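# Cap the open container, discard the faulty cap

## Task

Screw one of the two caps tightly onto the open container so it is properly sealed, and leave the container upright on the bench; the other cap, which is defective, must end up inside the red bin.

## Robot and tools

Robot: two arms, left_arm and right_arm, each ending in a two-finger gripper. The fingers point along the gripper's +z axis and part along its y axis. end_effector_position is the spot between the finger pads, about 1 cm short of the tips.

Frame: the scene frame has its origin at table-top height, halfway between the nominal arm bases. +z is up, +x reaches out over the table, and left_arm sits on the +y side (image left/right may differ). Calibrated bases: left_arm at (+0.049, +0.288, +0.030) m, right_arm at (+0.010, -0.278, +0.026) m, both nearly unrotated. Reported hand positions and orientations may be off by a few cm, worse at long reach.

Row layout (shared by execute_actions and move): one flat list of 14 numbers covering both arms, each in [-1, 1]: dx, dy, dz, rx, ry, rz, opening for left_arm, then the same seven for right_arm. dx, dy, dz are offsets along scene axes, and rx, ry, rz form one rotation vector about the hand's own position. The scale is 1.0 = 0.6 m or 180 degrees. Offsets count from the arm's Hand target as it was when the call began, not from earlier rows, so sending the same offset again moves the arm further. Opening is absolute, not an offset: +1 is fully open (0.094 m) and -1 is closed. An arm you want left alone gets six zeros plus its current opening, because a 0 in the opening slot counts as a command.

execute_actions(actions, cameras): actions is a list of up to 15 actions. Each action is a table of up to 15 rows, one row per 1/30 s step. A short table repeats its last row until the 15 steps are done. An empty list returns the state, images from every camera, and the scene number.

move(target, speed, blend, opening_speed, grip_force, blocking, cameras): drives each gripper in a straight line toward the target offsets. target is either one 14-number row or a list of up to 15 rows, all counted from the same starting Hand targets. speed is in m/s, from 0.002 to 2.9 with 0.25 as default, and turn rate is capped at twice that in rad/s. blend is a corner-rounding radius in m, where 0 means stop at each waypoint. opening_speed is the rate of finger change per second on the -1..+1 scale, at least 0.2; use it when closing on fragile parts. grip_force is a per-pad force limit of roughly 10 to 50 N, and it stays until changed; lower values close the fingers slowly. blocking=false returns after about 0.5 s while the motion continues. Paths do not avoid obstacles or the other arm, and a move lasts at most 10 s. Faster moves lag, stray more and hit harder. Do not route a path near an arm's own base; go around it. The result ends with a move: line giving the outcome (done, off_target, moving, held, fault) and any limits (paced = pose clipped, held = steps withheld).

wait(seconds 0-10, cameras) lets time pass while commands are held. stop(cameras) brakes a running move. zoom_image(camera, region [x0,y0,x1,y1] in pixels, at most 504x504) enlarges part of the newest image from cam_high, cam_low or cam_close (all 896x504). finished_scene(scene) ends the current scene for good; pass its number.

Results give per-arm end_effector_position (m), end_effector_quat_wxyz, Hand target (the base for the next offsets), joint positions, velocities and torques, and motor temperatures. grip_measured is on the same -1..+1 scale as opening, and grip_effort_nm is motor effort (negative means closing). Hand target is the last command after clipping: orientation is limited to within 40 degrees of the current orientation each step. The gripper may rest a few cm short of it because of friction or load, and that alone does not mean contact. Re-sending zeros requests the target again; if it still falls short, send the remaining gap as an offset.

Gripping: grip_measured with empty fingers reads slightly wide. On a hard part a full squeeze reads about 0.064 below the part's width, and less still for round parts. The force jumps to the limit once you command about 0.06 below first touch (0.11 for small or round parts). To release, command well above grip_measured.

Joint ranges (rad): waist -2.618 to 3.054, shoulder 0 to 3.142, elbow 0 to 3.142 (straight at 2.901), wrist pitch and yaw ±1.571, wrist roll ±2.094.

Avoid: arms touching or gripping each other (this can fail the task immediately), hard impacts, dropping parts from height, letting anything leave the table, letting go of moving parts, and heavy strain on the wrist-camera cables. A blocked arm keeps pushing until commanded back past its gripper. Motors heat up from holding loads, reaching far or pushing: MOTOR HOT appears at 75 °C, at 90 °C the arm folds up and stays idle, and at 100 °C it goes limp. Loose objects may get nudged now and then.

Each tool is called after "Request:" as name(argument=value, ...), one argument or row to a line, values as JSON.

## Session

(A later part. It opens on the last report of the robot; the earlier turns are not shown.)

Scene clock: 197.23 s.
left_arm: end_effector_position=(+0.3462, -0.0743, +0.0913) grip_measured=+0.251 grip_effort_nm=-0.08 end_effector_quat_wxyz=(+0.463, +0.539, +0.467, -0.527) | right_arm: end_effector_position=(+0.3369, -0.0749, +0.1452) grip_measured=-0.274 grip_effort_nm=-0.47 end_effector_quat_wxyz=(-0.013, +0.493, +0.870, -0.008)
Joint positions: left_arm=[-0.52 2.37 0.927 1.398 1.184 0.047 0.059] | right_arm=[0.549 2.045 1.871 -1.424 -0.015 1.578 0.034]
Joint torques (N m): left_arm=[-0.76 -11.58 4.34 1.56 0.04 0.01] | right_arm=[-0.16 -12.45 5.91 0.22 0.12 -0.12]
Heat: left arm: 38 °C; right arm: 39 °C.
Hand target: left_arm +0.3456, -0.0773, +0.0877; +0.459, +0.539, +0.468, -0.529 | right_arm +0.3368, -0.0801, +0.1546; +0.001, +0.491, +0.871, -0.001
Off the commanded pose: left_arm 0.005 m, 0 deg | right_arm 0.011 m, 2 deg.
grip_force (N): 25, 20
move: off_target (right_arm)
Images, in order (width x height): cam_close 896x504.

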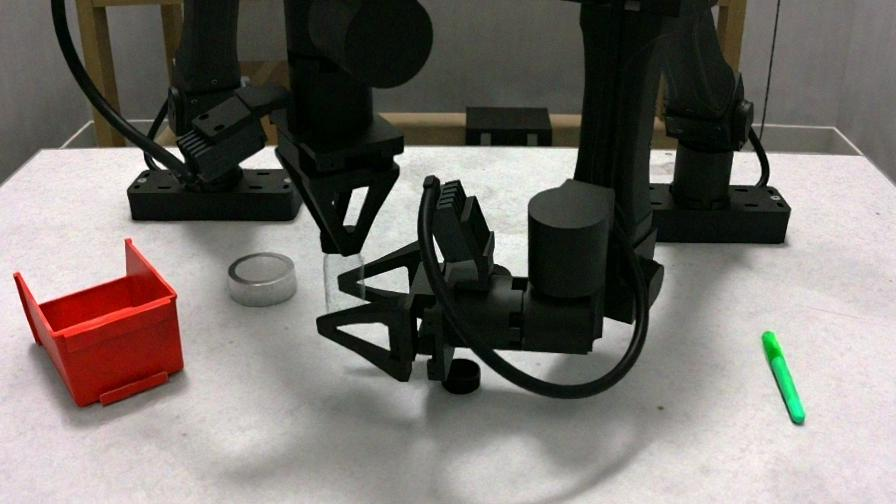

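Request:
move(
  target=[0, 0, 0.015, 0, 0, 0, 0.25, 0, 0, 0.0, 0, 0, 0, -0.6],
  speed=0.05,
  cameras=["cam_close"],
)

Request:
zoom_image(
  camera="cam_close",
  region=[270, 120, 510, 360],
)

Scene clock: 198.50 s.
left_arm: end_effector_position=(+0.3461, -0.0743, +0.0898) grip_measured=+0.251 grip_effort_nm=-0.08 end_effector_quat_wxyz=(+0.458, +0.537, +0.471, -0.529) | right_arm: end_effector_position=(+0.3369, -0.0749, +0.1452) grip_measured=-0.274 grip_effort_nm=-0.47 end_effector_quat_wxyz=(-0.013, +0.493, +0.870, -0.008)
Joint positions: left_arm=[-0.52 2.37 0.927 1.388 1.184 0.045 0.059] | right_arm=[0.549 2.045 1.871 -1.424 -0.015 1.578 0.034]
Joint torques (N m): left_arm=[-0.64 -14.78 3.84 1.45 0.06 0.01] | right_arm=[-0.21 -12.45 5.9 0.22 0.13 -0.13]
Heat: left arm: 38 °C; right arm: 39 °C.
Hand target: left_arm +0.3456, -0.0773, +0.0967; +0.459, +0.539, +0.468, -0.529 | right_arm +0.3368, -0.0801, +0.1546; +0.001, +0.491, +0.871, -0.001
Off the commanded pose: left_arm 0.008 m, 0 deg | right_arm 0.011 m, 2 deg.
grip_force (N): 25, 20
move: off_target (right_arm)
Images, in order (width x height): cam_close 896x504.

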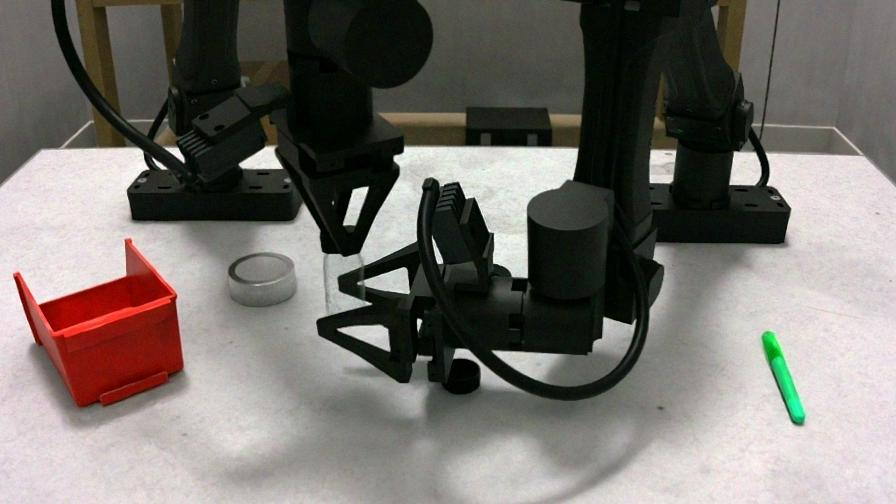

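Scaled by 2.100 from the camera's 896x504 image, which has a finer 1280x720 frame.

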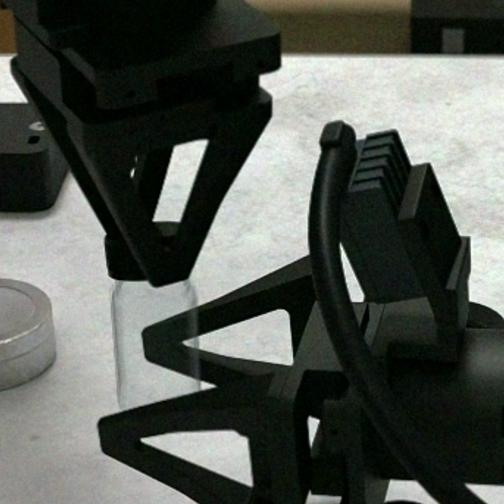

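Request:
move(
  target=[0, 0, 0.012, 0, 0, 0, 0.25, 0, 0, 0.0, 0, 0, 0, -0.6],
  speed=0.05,
)

Scene clock: 199.83 s.
left_arm: end_effector_position=(+0.3452, -0.0749, +0.0874) grip_measured=+0.251 grip_effort_nm=-0.08 end_effector_quat_wxyz=(+0.451, +0.535, +0.477, -0.532) | right_arm: end_effector_position=(+0.3369, -0.0749, +0.1452) grip_measured=-0.274 grip_effort_nm=-0.47 end_effector_quat_wxyz=(-0.013, +0.493, +0.870, -0.008)
Joint positions: left_arm=[-0.523 2.37 0.927 1.37 1.184 0.042 0.059] | right_arm=[0.549 2.045 1.871 -1.424 -0.015 1.578 0.034]
Joint torques (N m): left_arm=[-0.44 -17.4 3.41 1.41 0.08 0.02] | right_arm=[-0.12 -12.45 5.9 0.22 0.14 -0.13]
Heat: left arm: 38 °C; right arm: 39 °C.
Hand target: left_arm +0.3456, -0.0774, +0.1039; +0.459, +0.539, +0.468, -0.529 | right_arm +0.3368, -0.0801, +0.1546; +0.001, +0.491, +0.871, -0.001
Off the commanded pose: left_arm 0.017 m, 2 deg | right_arm 0.011 m, 2 deg.
grip_force (N): 25, 20
move: off_target (left_arm, right_arm)

Request:
move(
  target=[0, 0, 0.01, 0, 0, 0, 0.25, 0, 0, 0.0, 0, 0, 0, -0.6],
  speed=0.1,
)

Request:
move(
  target=[0, 0, 0.008, 0, 0, 0, 0.25, 0, 0, 0.0, 0, 0, 0, -0.6],
  speed=0.1,
  cameras=["cam_close"],
)

Scene clock: 201.40 s.
left_arm: end_effector_position=(+0.3464, -0.0756, +0.0968) grip_measured=+0.251 grip_effort_nm=-0.07 end_effector_quat_wxyz=(+0.454, +0.535, +0.475, -0.531) | right_arm: end_effector_position=(+0.3369, -0.0749, +0.1452) grip_measured=-0.274 grip_effort_nm=-0.46 end_effector_quat_wxyz=(-0.013, +0.493, +0.870, -0.008)
Joint positions: left_arm=[-0.523 2.341 0.927 1.351 1.184 0.04 0.059] | right_arm=[0.549 2.045 1.871 -1.424 -0.015 1.578 0.034]
Joint torques (N m): left_arm=[-0.42 -16.65 3.43 1.43 0.06 0.04] | right_arm=[-0.18 -12.46 5.89 0.22 0.14 -0.14]
Heat: left arm: 38 °C; right arm: 39 °C.
Hand target: left_arm +0.3456, -0.0774, +0.1100; +0.459, +0.539, +0.468, -0.529 | right_arm +0.3368, -0.0801, +0.1546; +0.001, +0.491, +0.871, -0.001
Off the commanded pose: left_arm 0.013 m, 1 deg | right_arm 0.011 m, 2 deg.
grip_force (N): 25, 20
move: off_target (left_arm, right_arm)

Scene clock: 202.33 s.
left_arm: end_effector_position=(+0.3471, -0.0760, +0.1019) grip_measured=+0.251 grip_effort_nm=-0.07 end_effector_quat_wxyz=(+0.454, +0.536, +0.474, -0.531) | right_arm: end_effector_position=(+0.3369, -0.0749, +0.1452) grip_measured=-0.274 grip_effort_nm=-0.47 end_effector_quat_wxyz=(-0.013, +0.493, +0.870, -0.008)
Joint positions: left_arm=[-0.523 2.324 0.927 1.335 1.184 0.04 0.059] | right_arm=[0.549 2.045 1.871 -1.424 -0.015 1.578 0.034]
Joint torques (N m): left_arm=[-0.46 -16.77 3.26 1.43 0.07 0.03] | right_arm=[-0.24 -12.45 5.82 0.22 0.14 -0.12]
Heat: left arm: 38 °C; right arm: 39 °C.
Hand target: left_arm +0.3456, -0.0774, +0.1147; +0.459, +0.539, +0.468, -0.529 | right_arm +0.3368, -0.0801, +0.1546; +0.001, +0.491, +0.871, -0.001
Off the commanded pose: left_arm 0.013 m, 1 deg | right_arm 0.011 m, 2 deg.
grip_force (N): 25, 20
move: off_target (left_arm, right_arm)
Images, in order (width x height): cam_close 896x504.

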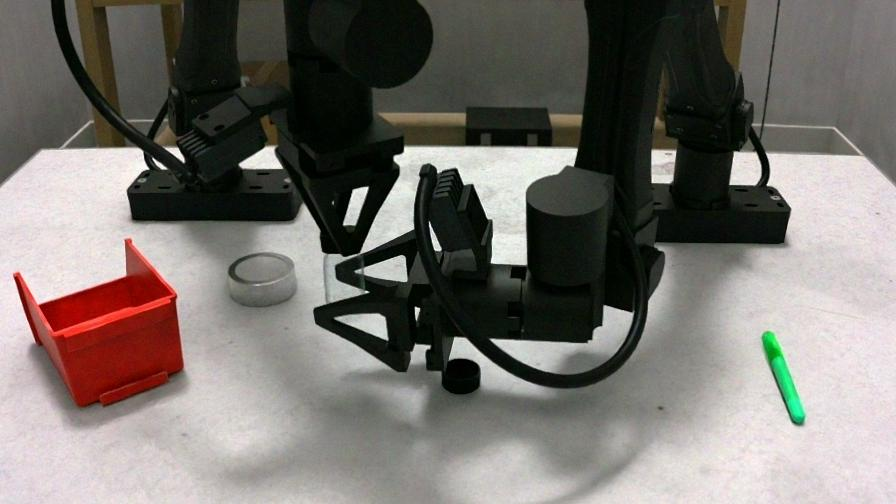

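Request:
move(
  target=[0, 0, 0, 0, 0, 0, -0.45, 0, 0, 0.0, 0, 0, 0, -0.6],
  opening_speed=0.3,
  grip_force=[30, 20],
  cameras=["cam_close", "cam_high"],
)

Request:
zoom_image(
  camera="cam_close",
  region=[270, 120, 510, 360],
)

Scene clock: 205.73 s.
left_arm: end_effector_position=(+0.3468, -0.0762, +0.1016) grip_measured=-0.330 grip_effort_nm=-0.66 end_effector_quat_wxyz=(+0.453, +0.535, +0.475, -0.531) | right_arm: end_effector_position=(+0.3388, -0.0747, +0.1451) grip_measured=-0.275 grip_effort_nm=-0.47 end_effector_quat_wxyz=(-0.010, +0.493, +0.870, -0.006)
Joint positions: left_arm=[-0.524 2.324 0.927 1.333 1.184 0.04 0.031] | right_arm=[0.549 2.045 1.871 -1.417 -0.011 1.577 0.034]
Joint torques (N m): left_arm=[-0.47 -16.75 3.22 1.44 0.06 0.07] | right_arm=[-0.18 -12.45 5.89 0.16 0.09 -0.12]
Heat: left arm: 37 °C; right arm: 39 °C.
Hand target: left_arm +0.3456, -0.0774, +0.1147; +0.459, +0.539, +0.468, -0.529 | right_arm +0.3368, -0.0801, +0.1546; +0.001, +0.491, +0.871, -0.001
Off the commanded pose: left_arm 0.013 m, 1 deg | right_arm 0.011 m, 1 deg.
grip_force (N): 30, 20
move: off_target (left_arm, right_arm)
Images, in order (width x height): cam_high 896x504, cam_close 896x504.

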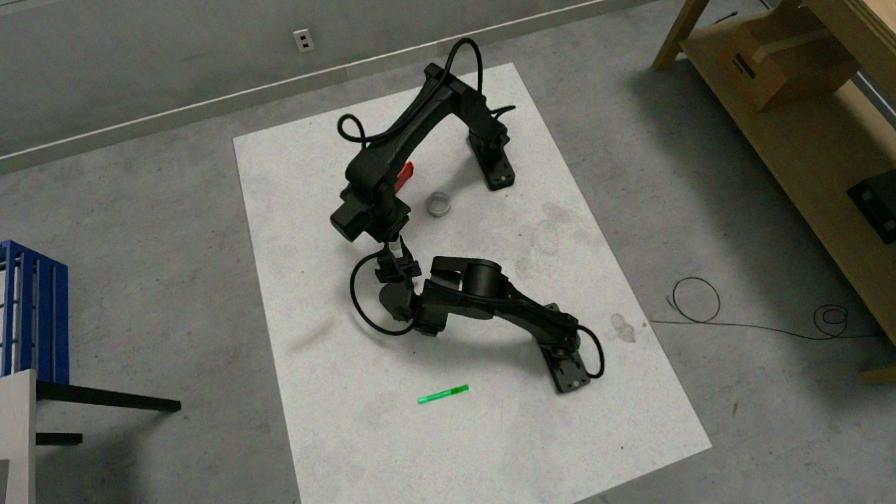

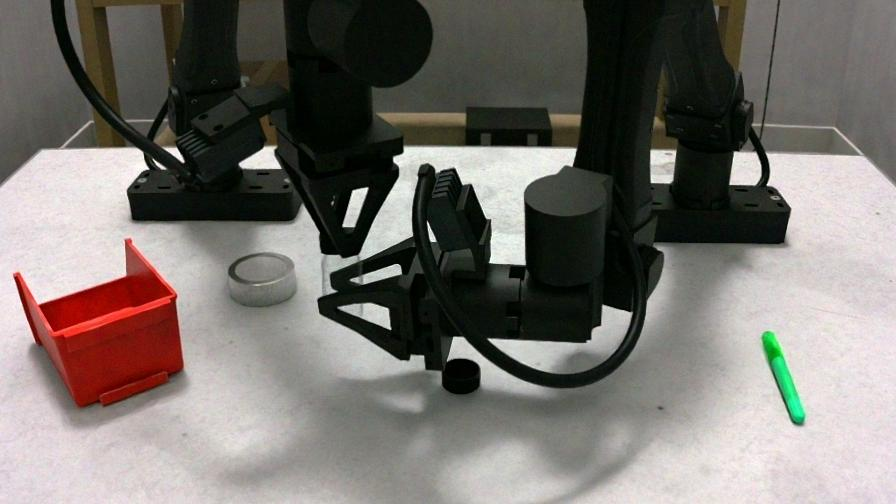

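Scaled by 2.100 from the camera's 896x504 image, which has a finer 1280x720 frame.

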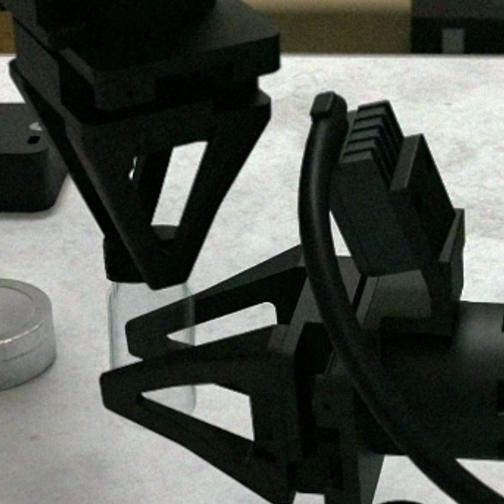

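Request:
move(
  target=[0, 0, 0, 0, 0, 0, -0.45, 0, 0, 0.0, 0, 0, 0, 0.1],
  opening_speed=0.5,
  cameras=["cam_close"],
)

Request:
zoom_image(
  camera="cam_close",
  region=[290, 190, 410, 330],
)

Scene clock: 212.23 s.
left_arm: end_effector_position=(+0.3468, -0.0762, +0.1013) grip_measured=-0.330 grip_effort_nm=-0.66 end_effector_quat_wxyz=(+0.453, +0.535, +0.475, -0.532) | right_arm: end_effector_position=(+0.3388, -0.0747, +0.1451) grip_measured=+0.097 grip_effort_nm=0.15 end_effector_quat_wxyz=(-0.010, +0.493, +0.870, -0.006)
Joint positions: left_arm=[-0.524 2.324 0.927 1.331 1.183 0.04 0.031] | right_arm=[0.549 2.045 1.871 -1.417 -0.011 1.577 0.052]
Joint torques (N m): left_arm=[-0.32 -16.64 3.29 1.41 0.06 0.07] | right_arm=[-0.14 -12.42 5.85 0.17 0.09 -0.12]
Heat: left arm: 37 °C; right arm: 39 °C.
Hand target: left_arm +0.3456, -0.0774, +0.1147; +0.459, +0.539, +0.468, -0.529 | right_arm +0.3368, -0.0801, +0.1546; +0.001, +0.491, +0.871, -0.002
Off the commanded pose: left_arm 0.013 m, 1 deg | right_arm 0.011 m, 1 deg.
grip_force (N): 30, 20
move: off_target (left_arm, right_arm)
Images, in order (width x height): cam_close 896x504.

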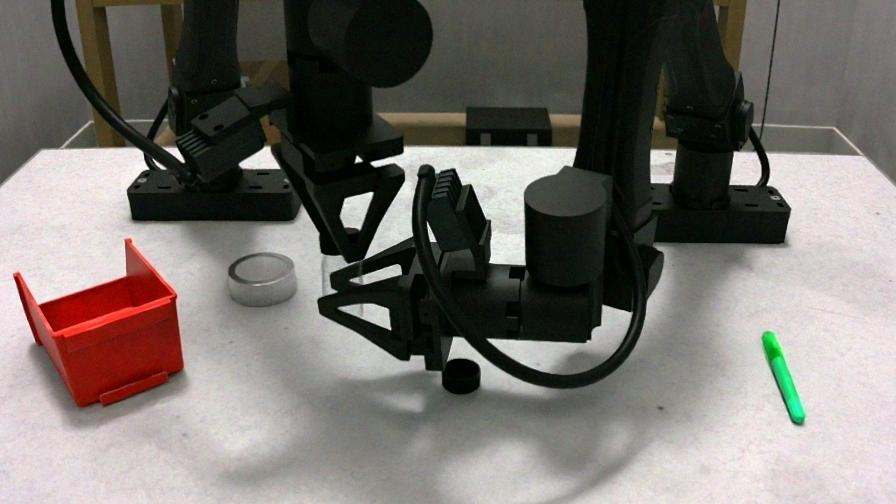

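Scaled by 3.600 from the camera's 896x504 image, which has a finer 1280x720 frame.

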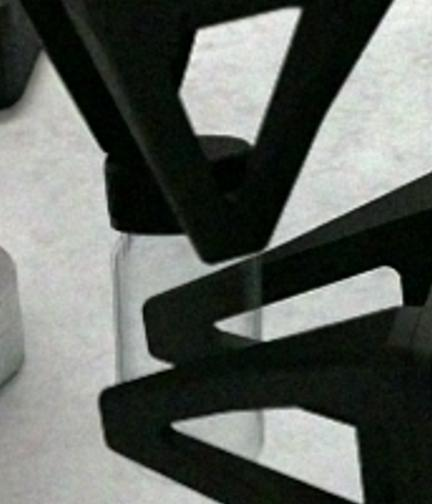

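Request:
move(
  target=[0, 0, 0, 0, 0, 0, -0.45, 0, 0, 0.1, 0, 0, 0, 0.1],
  speed=0.08,
  cameras=["cam_close", "cam_high", "cam_low"],
)

Request:
zoom_image(
  camera="cam_close",
  region=[290, 190, 410, 330],
)

Request:
zoom_image(
  camera="cam_low",
  region=[395, 195, 465, 265],
)

Scene clock: 214.67 s.
left_arm: end_effector_position=(+0.3468, -0.0762, +0.1013) grip_measured=-0.330 grip_effort_nm=-0.66 end_effector_quat_wxyz=(+0.453, +0.535, +0.475, -0.532) | right_arm: end_effector_position=(+0.3359, -0.0765, +0.1951) grip_measured=+0.097 grip_effort_nm=0.15 end_effector_quat_wxyz=(+0.001, +0.492, +0.870, +0.013)
Joint positions: left_arm=[-0.524 2.324 0.927 1.331 1.183 0.04 0.031] | right_arm=[0.549 2.016 2.03 -1.562 -0.011 1.577 0.052]
Joint torques (N m): left_arm=[-0.4 -16.72 3.3 1.45 0.05 0.08] | right_arm=[-0.18 -11.79 10.03 0.07 0.08 -0.1]
Heat: left arm: 37 °C; right arm: 39 °C.
Hand target: left_arm +0.3456, -0.0774, +0.1147; +0.459, +0.539, +0.468, -0.529 | right_arm +0.3368, -0.0801, +0.2145; +0.000, +0.491, +0.871, -0.002
Off the commanded pose: left_arm 0.013 m, 1 deg | right_arm 0.020 m, 2 deg.
joint sent to its limit (right arm) — joint 4 (wrist pitch), lower limit. The joint targets are off in orientation, not in position.
grip_force (N): 30, 20
move: off_target (left_arm, right_arm)

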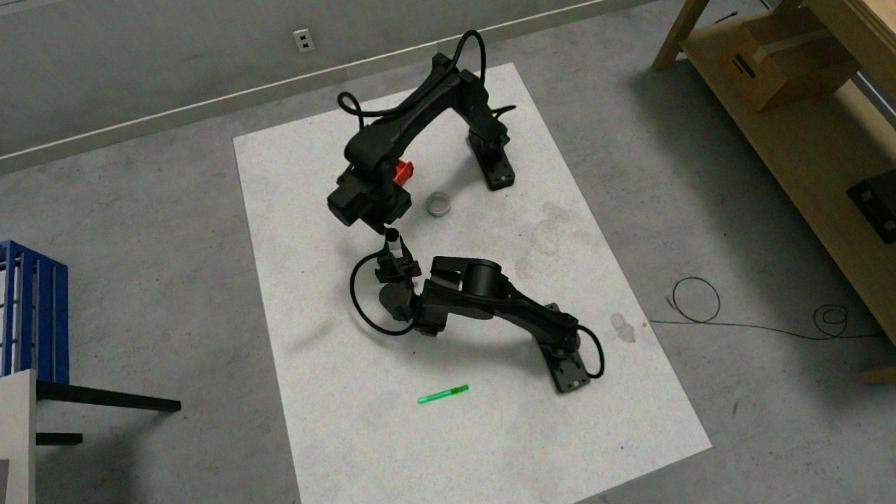

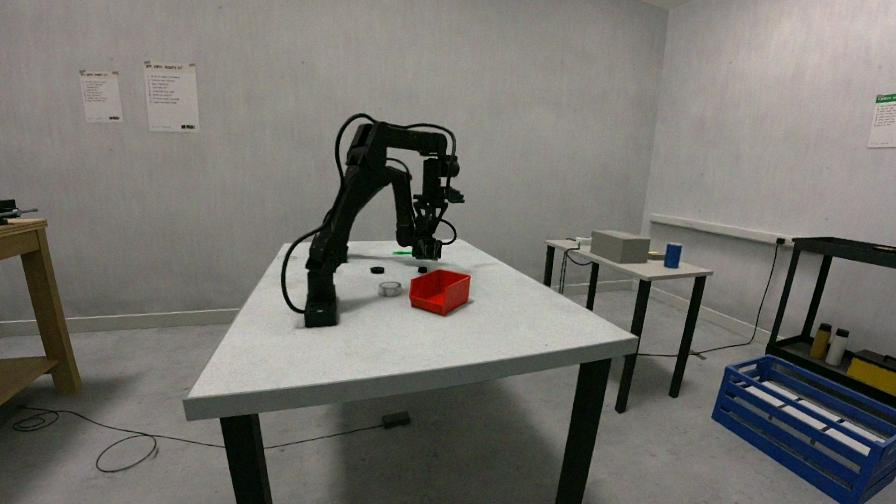

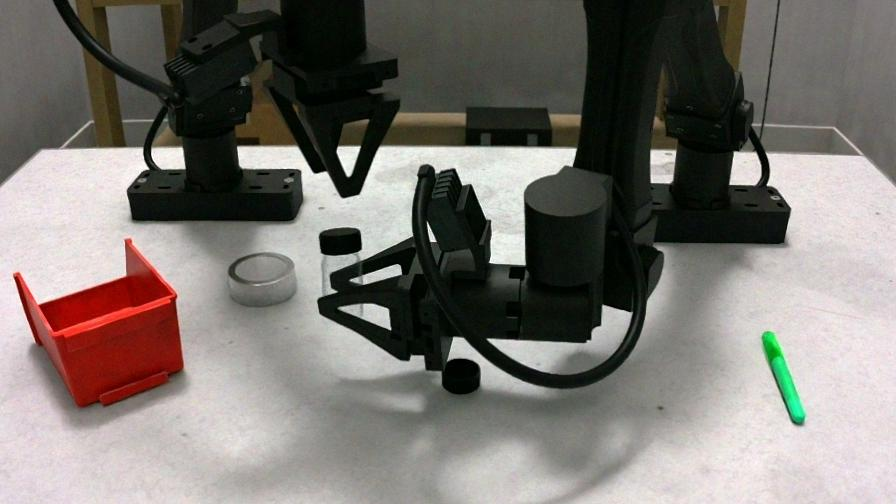

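Scaled by 3.600 from the camera's 896x504 image, which has a finer 1280x720 frame.

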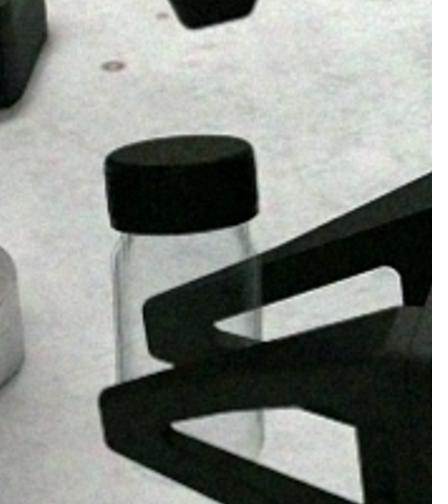

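Scaled by 7.200 from the camera's 896x504 image, which has a finer 1280x720 frame.

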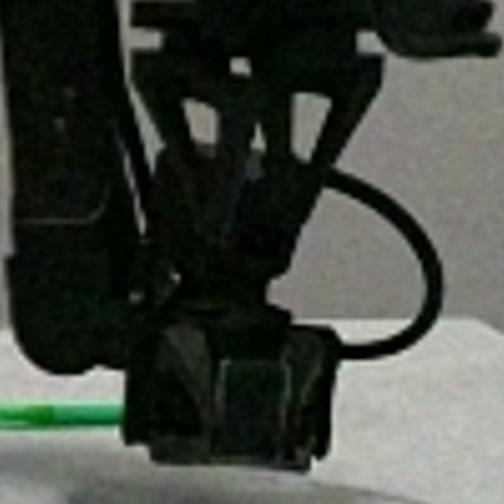

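Request:
move(
  target=[0, 0, 0, 0, 0, 0, -0.45, 0, 0, 0, 0, 0, 0.4, 0.1],
  speed=0.4,
  cameras=["cam_close", "cam_high"],
)

Scene clock: 219.47 s.
left_arm: end_effector_position=(+0.3468, -0.0762, +0.1013) grip_measured=-0.330 grip_effort_nm=-0.66 end_effector_quat_wxyz=(+0.453, +0.535, +0.475, -0.532) | right_arm: end_effector_position=(+0.3335, -0.0782, +0.1951) grip_measured=+0.097 grip_effort_nm=0.15 end_effector_quat_wxyz=(+0.003, -0.111, +0.994, +0.007)
Joint positions: left_arm=[-0.524 2.324 0.927 1.331 1.183 0.04 0.031] | right_arm=[0.549 2.016 2.03 -1.573 -0.01 0.324 0.052]
Joint torques (N m): left_arm=[-0.42 -16.81 3.32 1.44 0.05 0.05] | right_arm=[-0.13 -11.82 9.91 0.19 0.1 -0.13]
Motor temperatures (°C): left_arm=[27 34 36 37 29 31 29] | right_arm=[28 40 34 31 28 30 30]
Heat: left arm: 37 °C; right arm: 40 °C.
Hand target: left_arm +0.3456, -0.0774, +0.1147; +0.459, +0.539, +0.468, -0.529 | right_arm +0.3368, -0.0801, +0.2145; +0.001, -0.115, +0.993, -0.001
Off the commanded pose: left_arm 0.013 m, 1 deg | right_arm 0.020 m, 1 deg.
joint sent to its limit (right arm) — joint 4 (wrist pitch), lower limit. The joint targets are off in orientation, not in position.
grip_force (N): 30, 20
move: off_target (left_arm, right_arm)
Images, in order (width x height): cam_high 896x504, cam_close 896x504.

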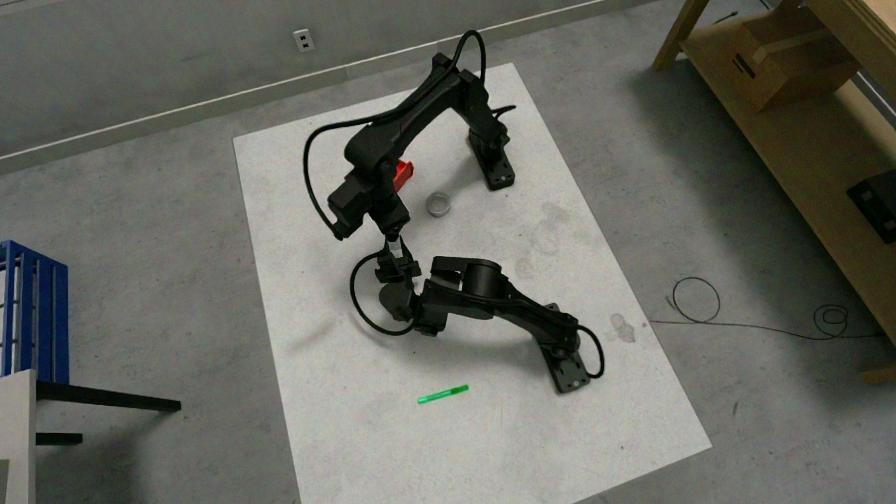

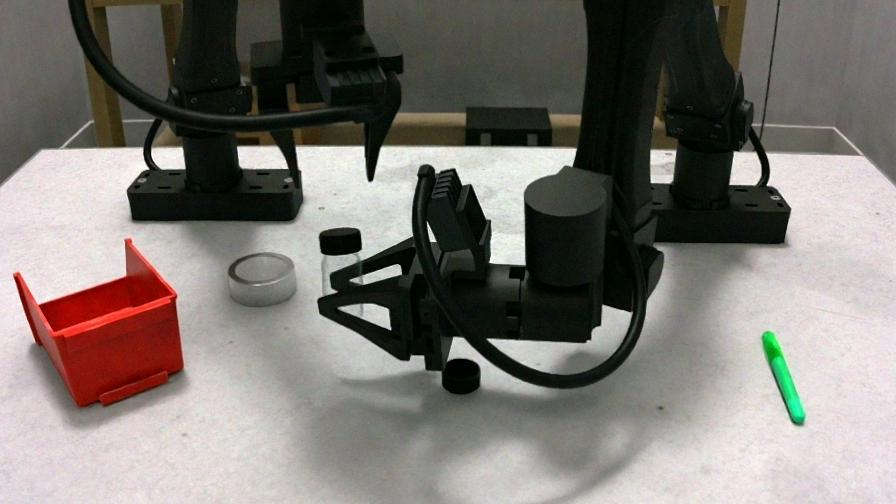

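Request:
move(
  target=[0, 0, 0, 0, 0, 0, -0.45, 0.002, 0.005, -0.115, 0, 0, 0, 0.1],
  speed=0.06,
  cameras=["cam_close"],
)

Request:
zoom_image(
  camera="cam_close",
  region=[270, 120, 450, 330],
)

Scene clock: 222.43 s.
left_arm: end_effector_position=(+0.3468, -0.0762, +0.1013) grip_measured=-0.330 grip_effort_nm=-0.66 end_effector_quat_wxyz=(+0.453, +0.535, +0.475, -0.532) | right_arm: end_effector_position=(+0.3367, -0.0763, +0.1483) grip_measured=+0.097 grip_effort_nm=0.15 end_effector_quat_wxyz=(-0.003, -0.111, +0.994, +0.004)
Joint positions: left_arm=[-0.524 2.324 0.927 1.331 1.183 0.04 0.031] | right_arm=[0.549 2.015 1.84 -1.399 -0.009 0.324 0.052]
Joint torques (N m): left_arm=[-0.44 -16.77 3.3 1.43 0.08 0.08] | right_arm=[0.25 -9.5 6.09 0.36 0.09 -0.11]
Heat: left arm: 37 °C; right arm: 40 °C.
Hand target: left_arm +0.3456, -0.0774, +0.1147; +0.459, +0.539, +0.468, -0.529 | right_arm +0.3380, -0.0771, +0.1456; +0.001, -0.115, +0.993, -0.001
Off the commanded pose: left_arm 0.013 m, 1 deg | right_arm 0.003 m, 1 deg.
grip_force (N): 30, 20
move: off_target (left_arm)
Images, in order (width x height): cam_close 896x504.

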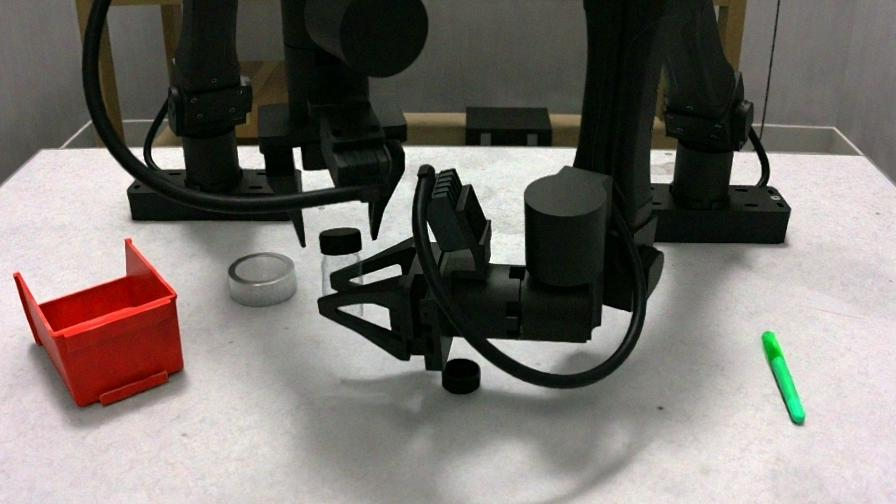

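Scaled by 2.400 from the camera's 896x504 image, which has a finer 1280x720 frame.

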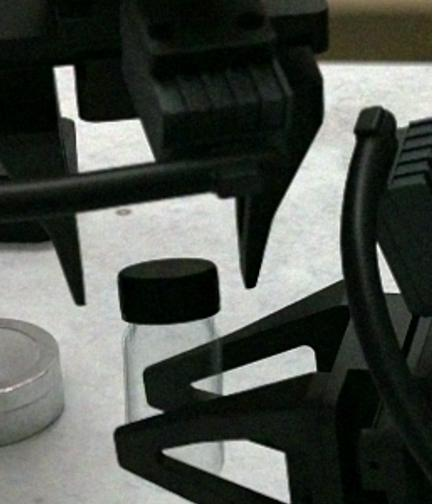

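Request:
zoom_image(
  camera="cam_close",
  region=[240, 60, 500, 320],
)

Request:
move(
  target=[0, 0, 0, 0, 0, 0, -0.45, 0.0015, 0.0, -0.008, 0, 0, 0, 0.1],
  speed=0.06,
  cameras=["cam_high"],
)

Request:
zoom_image(
  camera="cam_high",
  region=[340, 190, 440, 290],
)

Scaled by 1.938 from the camera's 896x504 image, which has a finer 1280x720 frame.

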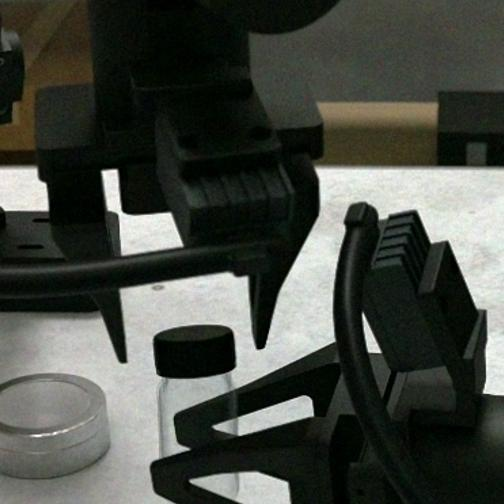

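Scene clock: 224.00 s.
left_arm: end_effector_position=(+0.3468, -0.0762, +0.1013) grip_measured=-0.330 grip_effort_nm=-0.66 end_effector_quat_wxyz=(+0.453, +0.535, +0.475, -0.532) | right_arm: end_effector_position=(+0.3375, -0.0758, +0.1445) grip_measured=+0.097 grip_effort_nm=0.15 end_effector_quat_wxyz=(-0.002, -0.111, +0.994, +0.004)
Joint positions: left_arm=[-0.524 2.324 0.927 1.331 1.183 0.04 0.031] | right_arm=[0.549 2.015 1.825 -1.381 -0.009 0.324 0.052]
Joint torques (N m): left_arm=[-0.4 -16.72 3.28 1.47 0.08 0.09] | right_arm=[0.14 -9.36 6.09 0.39 0.08 -0.12]
Heat: left arm: 37 °C; right arm: 40 °C.
Hand target: left_arm +0.3456, -0.0774, +0.1147; +0.459, +0.539, +0.468, -0.529 | right_arm +0.3389, -0.0771, +0.1408; +0.001, -0.115, +0.993, -0.001
Off the commanded pose: left_arm 0.013 m, 1 deg | right_arm 0.004 m, 1 deg.
grip_force (N): 30, 20
move: off_target (left_arm)
Images, in order (width x height): cam_high 896x504.

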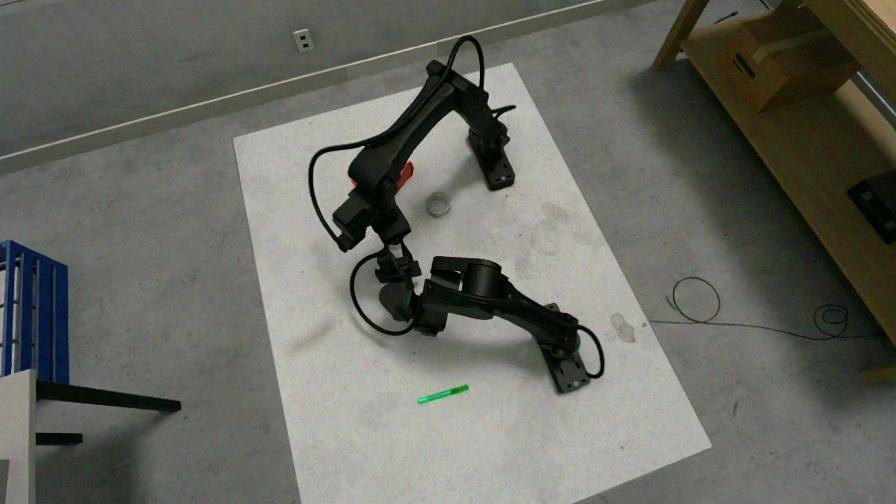

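Scaled by 5.040 from the camera's 896x504 image, which has a finer 1280x720 frame.

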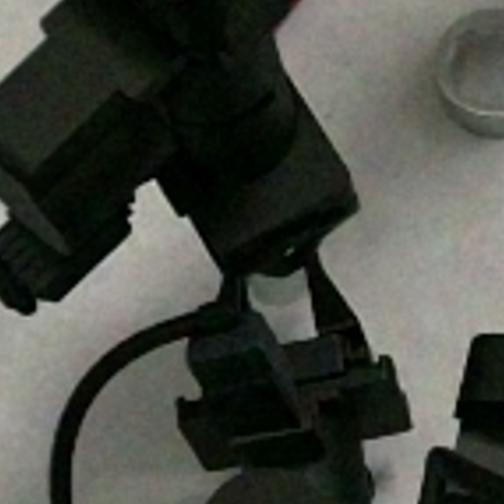

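Request:
move(
  target=[0, 0, 0, 0, 0, 0, -0.45, 0.0, 0.0, 0, 0, 0, 0, -0.45],
  opening_speed=0.4,
  grip_force=[35, 20],
  cameras=["cam_close"],
)

Request:
zoom_image(
  camera="cam_close",
  region=[240, 120, 420, 330],
)

Scene clock: 226.50 s.
left_arm: end_effector_position=(+0.3470, -0.0762, +0.1013) grip_measured=-0.333 grip_effort_nm=-0.75 end_effector_quat_wxyz=(+0.453, +0.535, +0.476, -0.531) | right_arm: end_effector_position=(+0.3379, -0.0756, +0.1445) grip_measured=-0.316 grip_effort_nm=-0.46 end_effector_quat_wxyz=(-0.001, -0.111, +0.994, +0.004)
Joint positions: left_arm=[-0.524 2.324 0.927 1.331 1.183 0.04 0.031] | right_arm=[0.549 2.015 1.825 -1.379 -0.009 0.324 0.032]
Joint torques (N m): left_arm=[-0.38 -16.68 3.36 1.43 0.08 0.05] | right_arm=[0.16 -9.42 6.02 0.37 0.08 -0.11]
Heat: left arm: 37 °C; right arm: 40 °C.
Hand target: left_arm +0.3456, -0.0774, +0.1147; +0.459, +0.539, +0.468, -0.529 | right_arm +0.3389, -0.0771, +0.1408; +0.001, -0.115, +0.993, -0.001
Off the commanded pose: left_arm 0.013 m, 1 deg | right_arm 0.004 m, 1 deg.
grip_force (N): 35, 20
move: off_target (left_arm)
Images, in order (width x height): cam_close 896x504.

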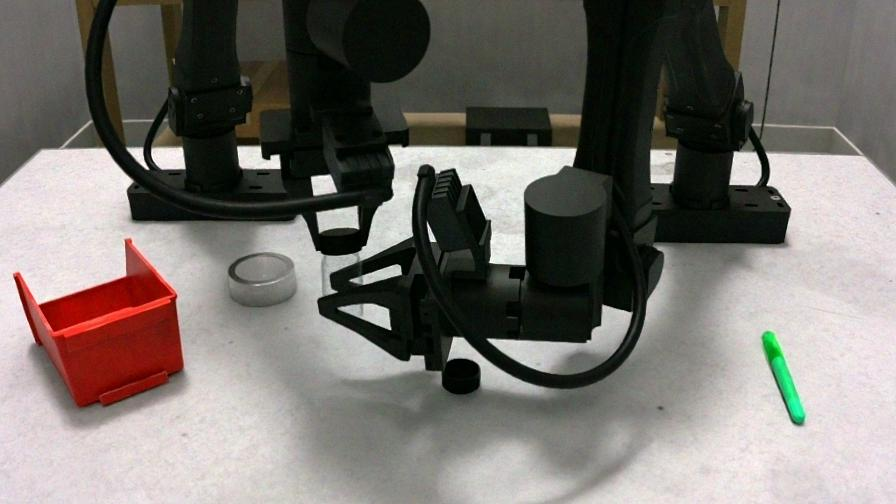

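Scaled by 2.400 from the camera's 896x504 image, which has a finer 1280x720 frame.

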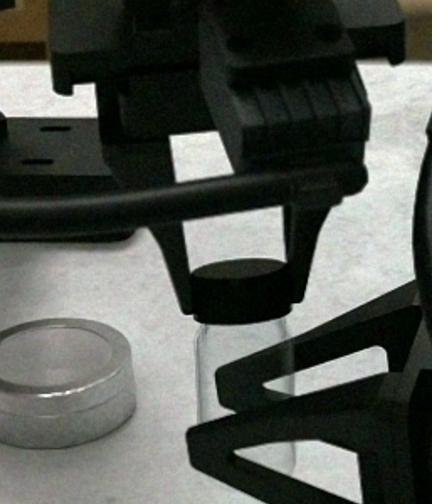

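Request:
move(
  target=[0, 0, 0, 0, 0, 0, -0.45, 0.0, 0.0, -0.007, 0, 0, -0.53, -0.45],
  speed=0.3,
  grip_force=[40, 25],
  cameras=["cam_close"],
)

Request:
zoom_image(
  camera="cam_close",
  region=[240, 120, 420, 330],
)

Scene clock: 232.03 s.
left_arm: end_effector_position=(+0.3475, -0.0762, +0.1003) grip_measured=-0.336 grip_effort_nm=-0.85 end_effector_quat_wxyz=(+0.452, +0.533, +0.479, -0.531) | right_arm: end_effector_position=(+0.3425, -0.0724, +0.1429) grip_measured=-0.320 grip_effort_nm=-0.56 end_effector_quat_wxyz=(-0.002, +0.652, +0.758, +0.013)
Joint positions: left_arm=[-0.524 2.324 0.927 1.324 1.179 0.04 0.031] | right_arm=[0.549 2.015 1.819 -1.351 -0.011 1.967 0.032]
Joint torques (N m): left_arm=[-0.4 -16.85 3.34 1.47 0.1 0.1] | right_arm=[0.12 -9.09 5.82 0.24 0.1 0.13]
Heat: left arm: 37 °C; right arm: 40 °C.
Hand target: left_arm +0.3456, -0.0774, +0.1147; +0.459, +0.539, +0.468, -0.529 | right_arm +0.3390, -0.0770, +0.1366; +0.000, +0.657, +0.754, -0.002
Off the commanded pose: left_arm 0.015 m, 2 deg | right_arm 0.009 m, 2 deg.
grip_force (N): 40, 25
move: off_target (left_arm)
Images, in order (width x height): cam_close 896x504.

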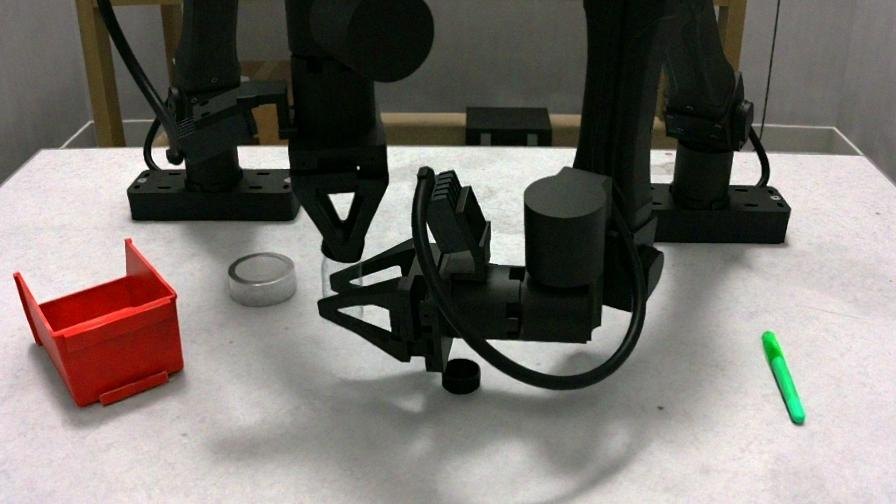

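Scaled by 2.400 from the camera's 896x504 image, which has a finer 1280x720 frame.

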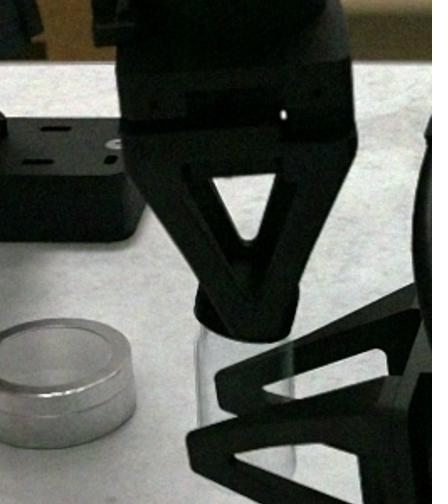

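Request:
move(
  target=[0, 0, 0, 0, 0, 0, -0.45, 0.0, 0.0, 0, 0, 0, 0, 0.1],
  opening_speed=0.6,
  cameras=["cam_close"],
)

Request:
zoom_image(
  camera="cam_close",
  region=[280, 180, 400, 330],
)

Scene clock: 233.83 s.
left_arm: end_effector_position=(+0.3475, -0.0762, +0.1003) grip_measured=-0.336 grip_effort_nm=-0.85 end_effector_quat_wxyz=(+0.452, +0.533, +0.479, -0.531) | right_arm: end_effector_position=(+0.3425, -0.0724, +0.1429) grip_measured=+0.097 grip_effort_nm=0.15 end_effector_quat_wxyz=(-0.002, +0.653, +0.758, +0.013)
Joint positions: left_arm=[-0.524 2.324 0.927 1.324 1.179 0.04 0.031] | right_arm=[0.549 2.015 1.819 -1.351 -0.011 1.969 0.052]
Joint torques (N m): left_arm=[-0.46 -16.84 3.32 1.5 0.11 0.05] | right_arm=[0.06 -9.11 5.82 0.24 0.09 0.11]
Heat: left arm: 37 °C; right arm: 41 °C.
Hand target: left_arm +0.3456, -0.0774, +0.1147; +0.459, +0.539, +0.468, -0.529 | right_arm +0.3390, -0.0771, +0.1366; +0.000, +0.657, +0.754, -0.002
Off the commanded pose: left_arm 0.015 m, 2 deg | right_arm 0.009 m, 2 deg.
grip_force (N): 40, 25
move: off_target (left_arm)
Images, in order (width x height): cam_close 896x504.

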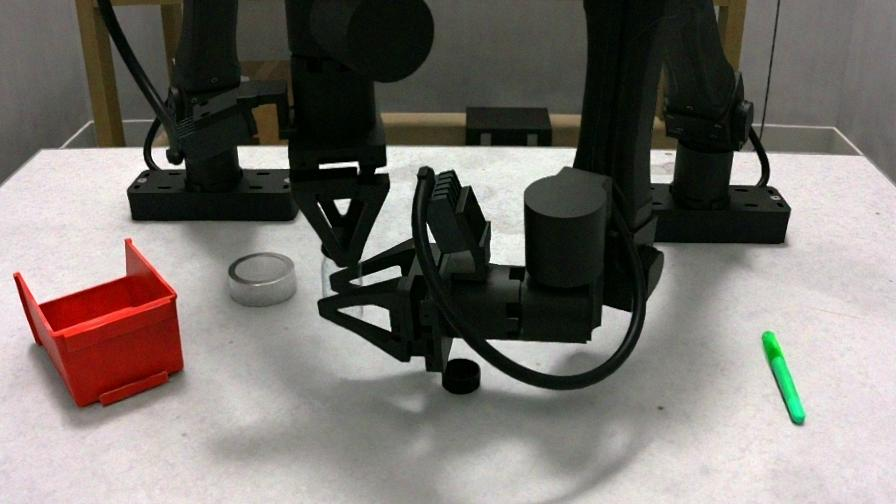

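Scaled by 3.360 from the camera's 896x504 image, which has a finer 1280x720 frame.

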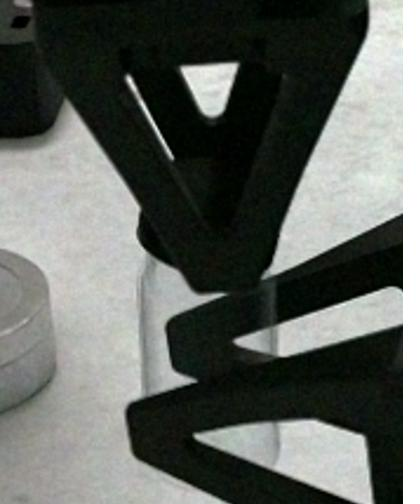

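Request:
move(
  target=[
    [0, 0, 0, 0, 0, 0, -0.45, 0.0, 0.0, 0.07, 0, 0, 0, 0.1],
    [0, 0, 0, 0, 0, 0, -0.45, 0.0, 0.0, 0.1, 0, 0, 0.53, 0.1],
  ],
  speed=[0.12, 0.5],
  blend=[0.02, 0],
  cameras=["cam_close", "cam_high"],
)

Request:
zoom_image(
  camera="cam_close",
  region=[280, 180, 400, 330],
)

Request:
zoom_image(
  camera="cam_high",
  region=[360, 220, 430, 290],
)

Scene clock: 237.47 s.
left_arm: end_effector_position=(+0.3475, -0.0762, +0.1003) grip_measured=-0.336 grip_effort_nm=-0.85 end_effector_quat_wxyz=(+0.452, +0.533, +0.479, -0.531) | right_arm: end_effector_position=(+0.3340, -0.0781, +0.1932) grip_measured=+0.097 grip_effort_nm=0.15 end_effector_quat_wxyz=(+0.001, -0.110, +0.994, +0.005)
Joint positions: left_arm=[-0.524 2.324 0.927 1.324 1.179 0.04 0.031] | right_arm=[0.549 2.022 2.031 -1.573 -0.009 0.327 0.052]
Joint torques (N m): left_arm=[-0.46 -16.8 3.3 1.5 0.11 0.11] | right_arm=[0.1 -8.31 10.3 0.17 0.07 -0.13]
Heat: left arm: 37 °C; right arm: 40 °C.
Hand target: left_arm +0.3456, -0.0774, +0.1147; +0.459, +0.539, +0.468, -0.529 | right_arm +0.3389, -0.0771, +0.1966; +0.001, -0.115, +0.993, -0.001
Off the commanded pose: left_arm 0.015 m, 2 deg | right_arm 0.006 m, 1 deg.
joint sent to its limit (right arm) — joint 4 (wrist pitch), lower limit. The joint targets still meet the commanded pose.
grip_force (N): 40, 25
move: off_target (left_arm)
Images, in order (width x height): cam_high 896x504, cam_close 896x504.

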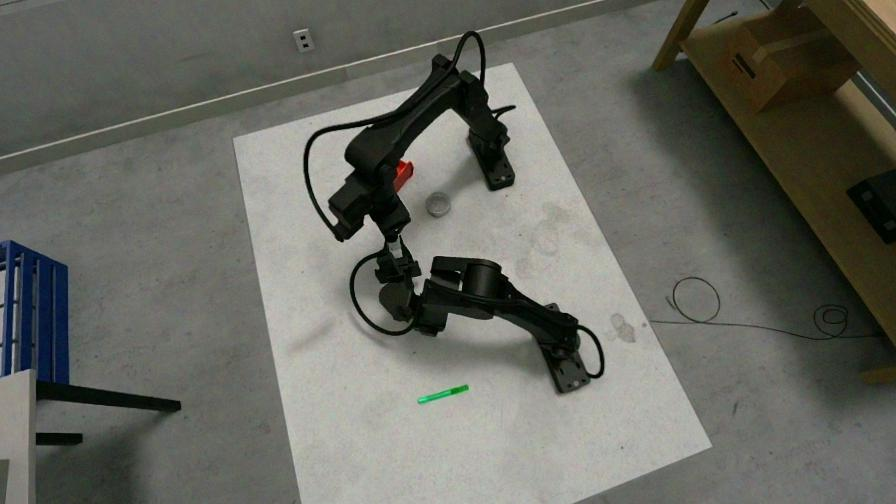

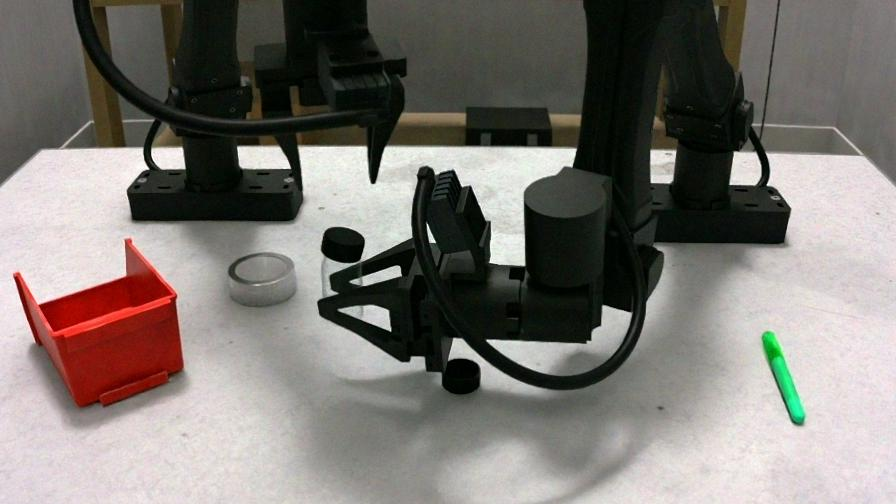

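Scaled by 3.360 from the camera's 896x504 image, which has a finer 1280x720 frame.

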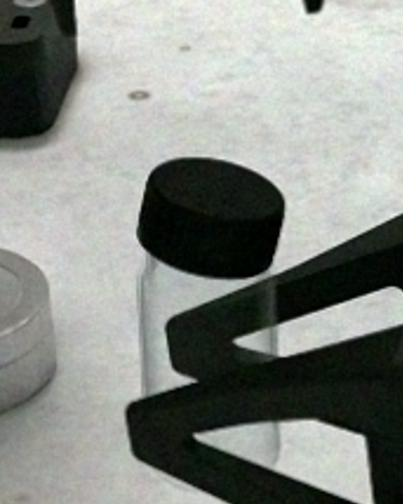

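Scaled by 7.200 from the camera's 896x504 image, which has a finer 1280x720 frame.

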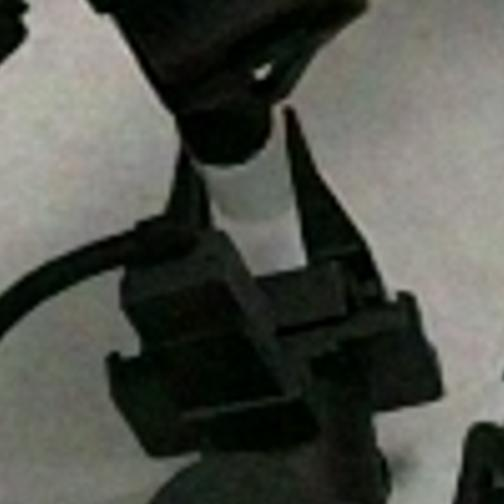

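Request:
zoom_image(
  camera="cam_close",
  region=[316, 222, 372, 270],
)

Request:
zoom_image(
  camera="cam_close",
  region=[434, 352, 490, 400],
)

Scaled by 9.000 from the camera's 896x504 image, which has a finer 1280x720 frame.

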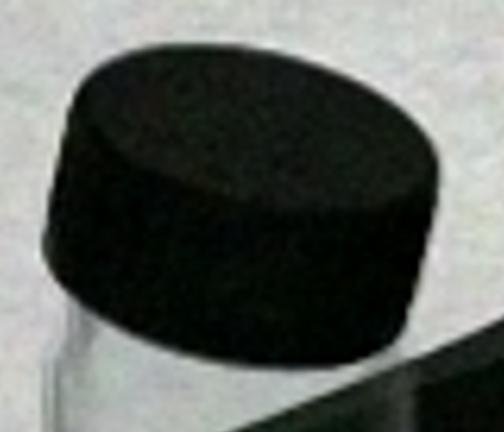

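Scaled by 9.000 from the camera's 896x504 image, which has a finer 1280x720 frame.

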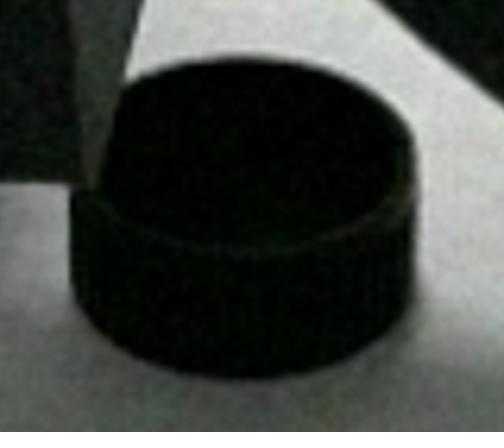

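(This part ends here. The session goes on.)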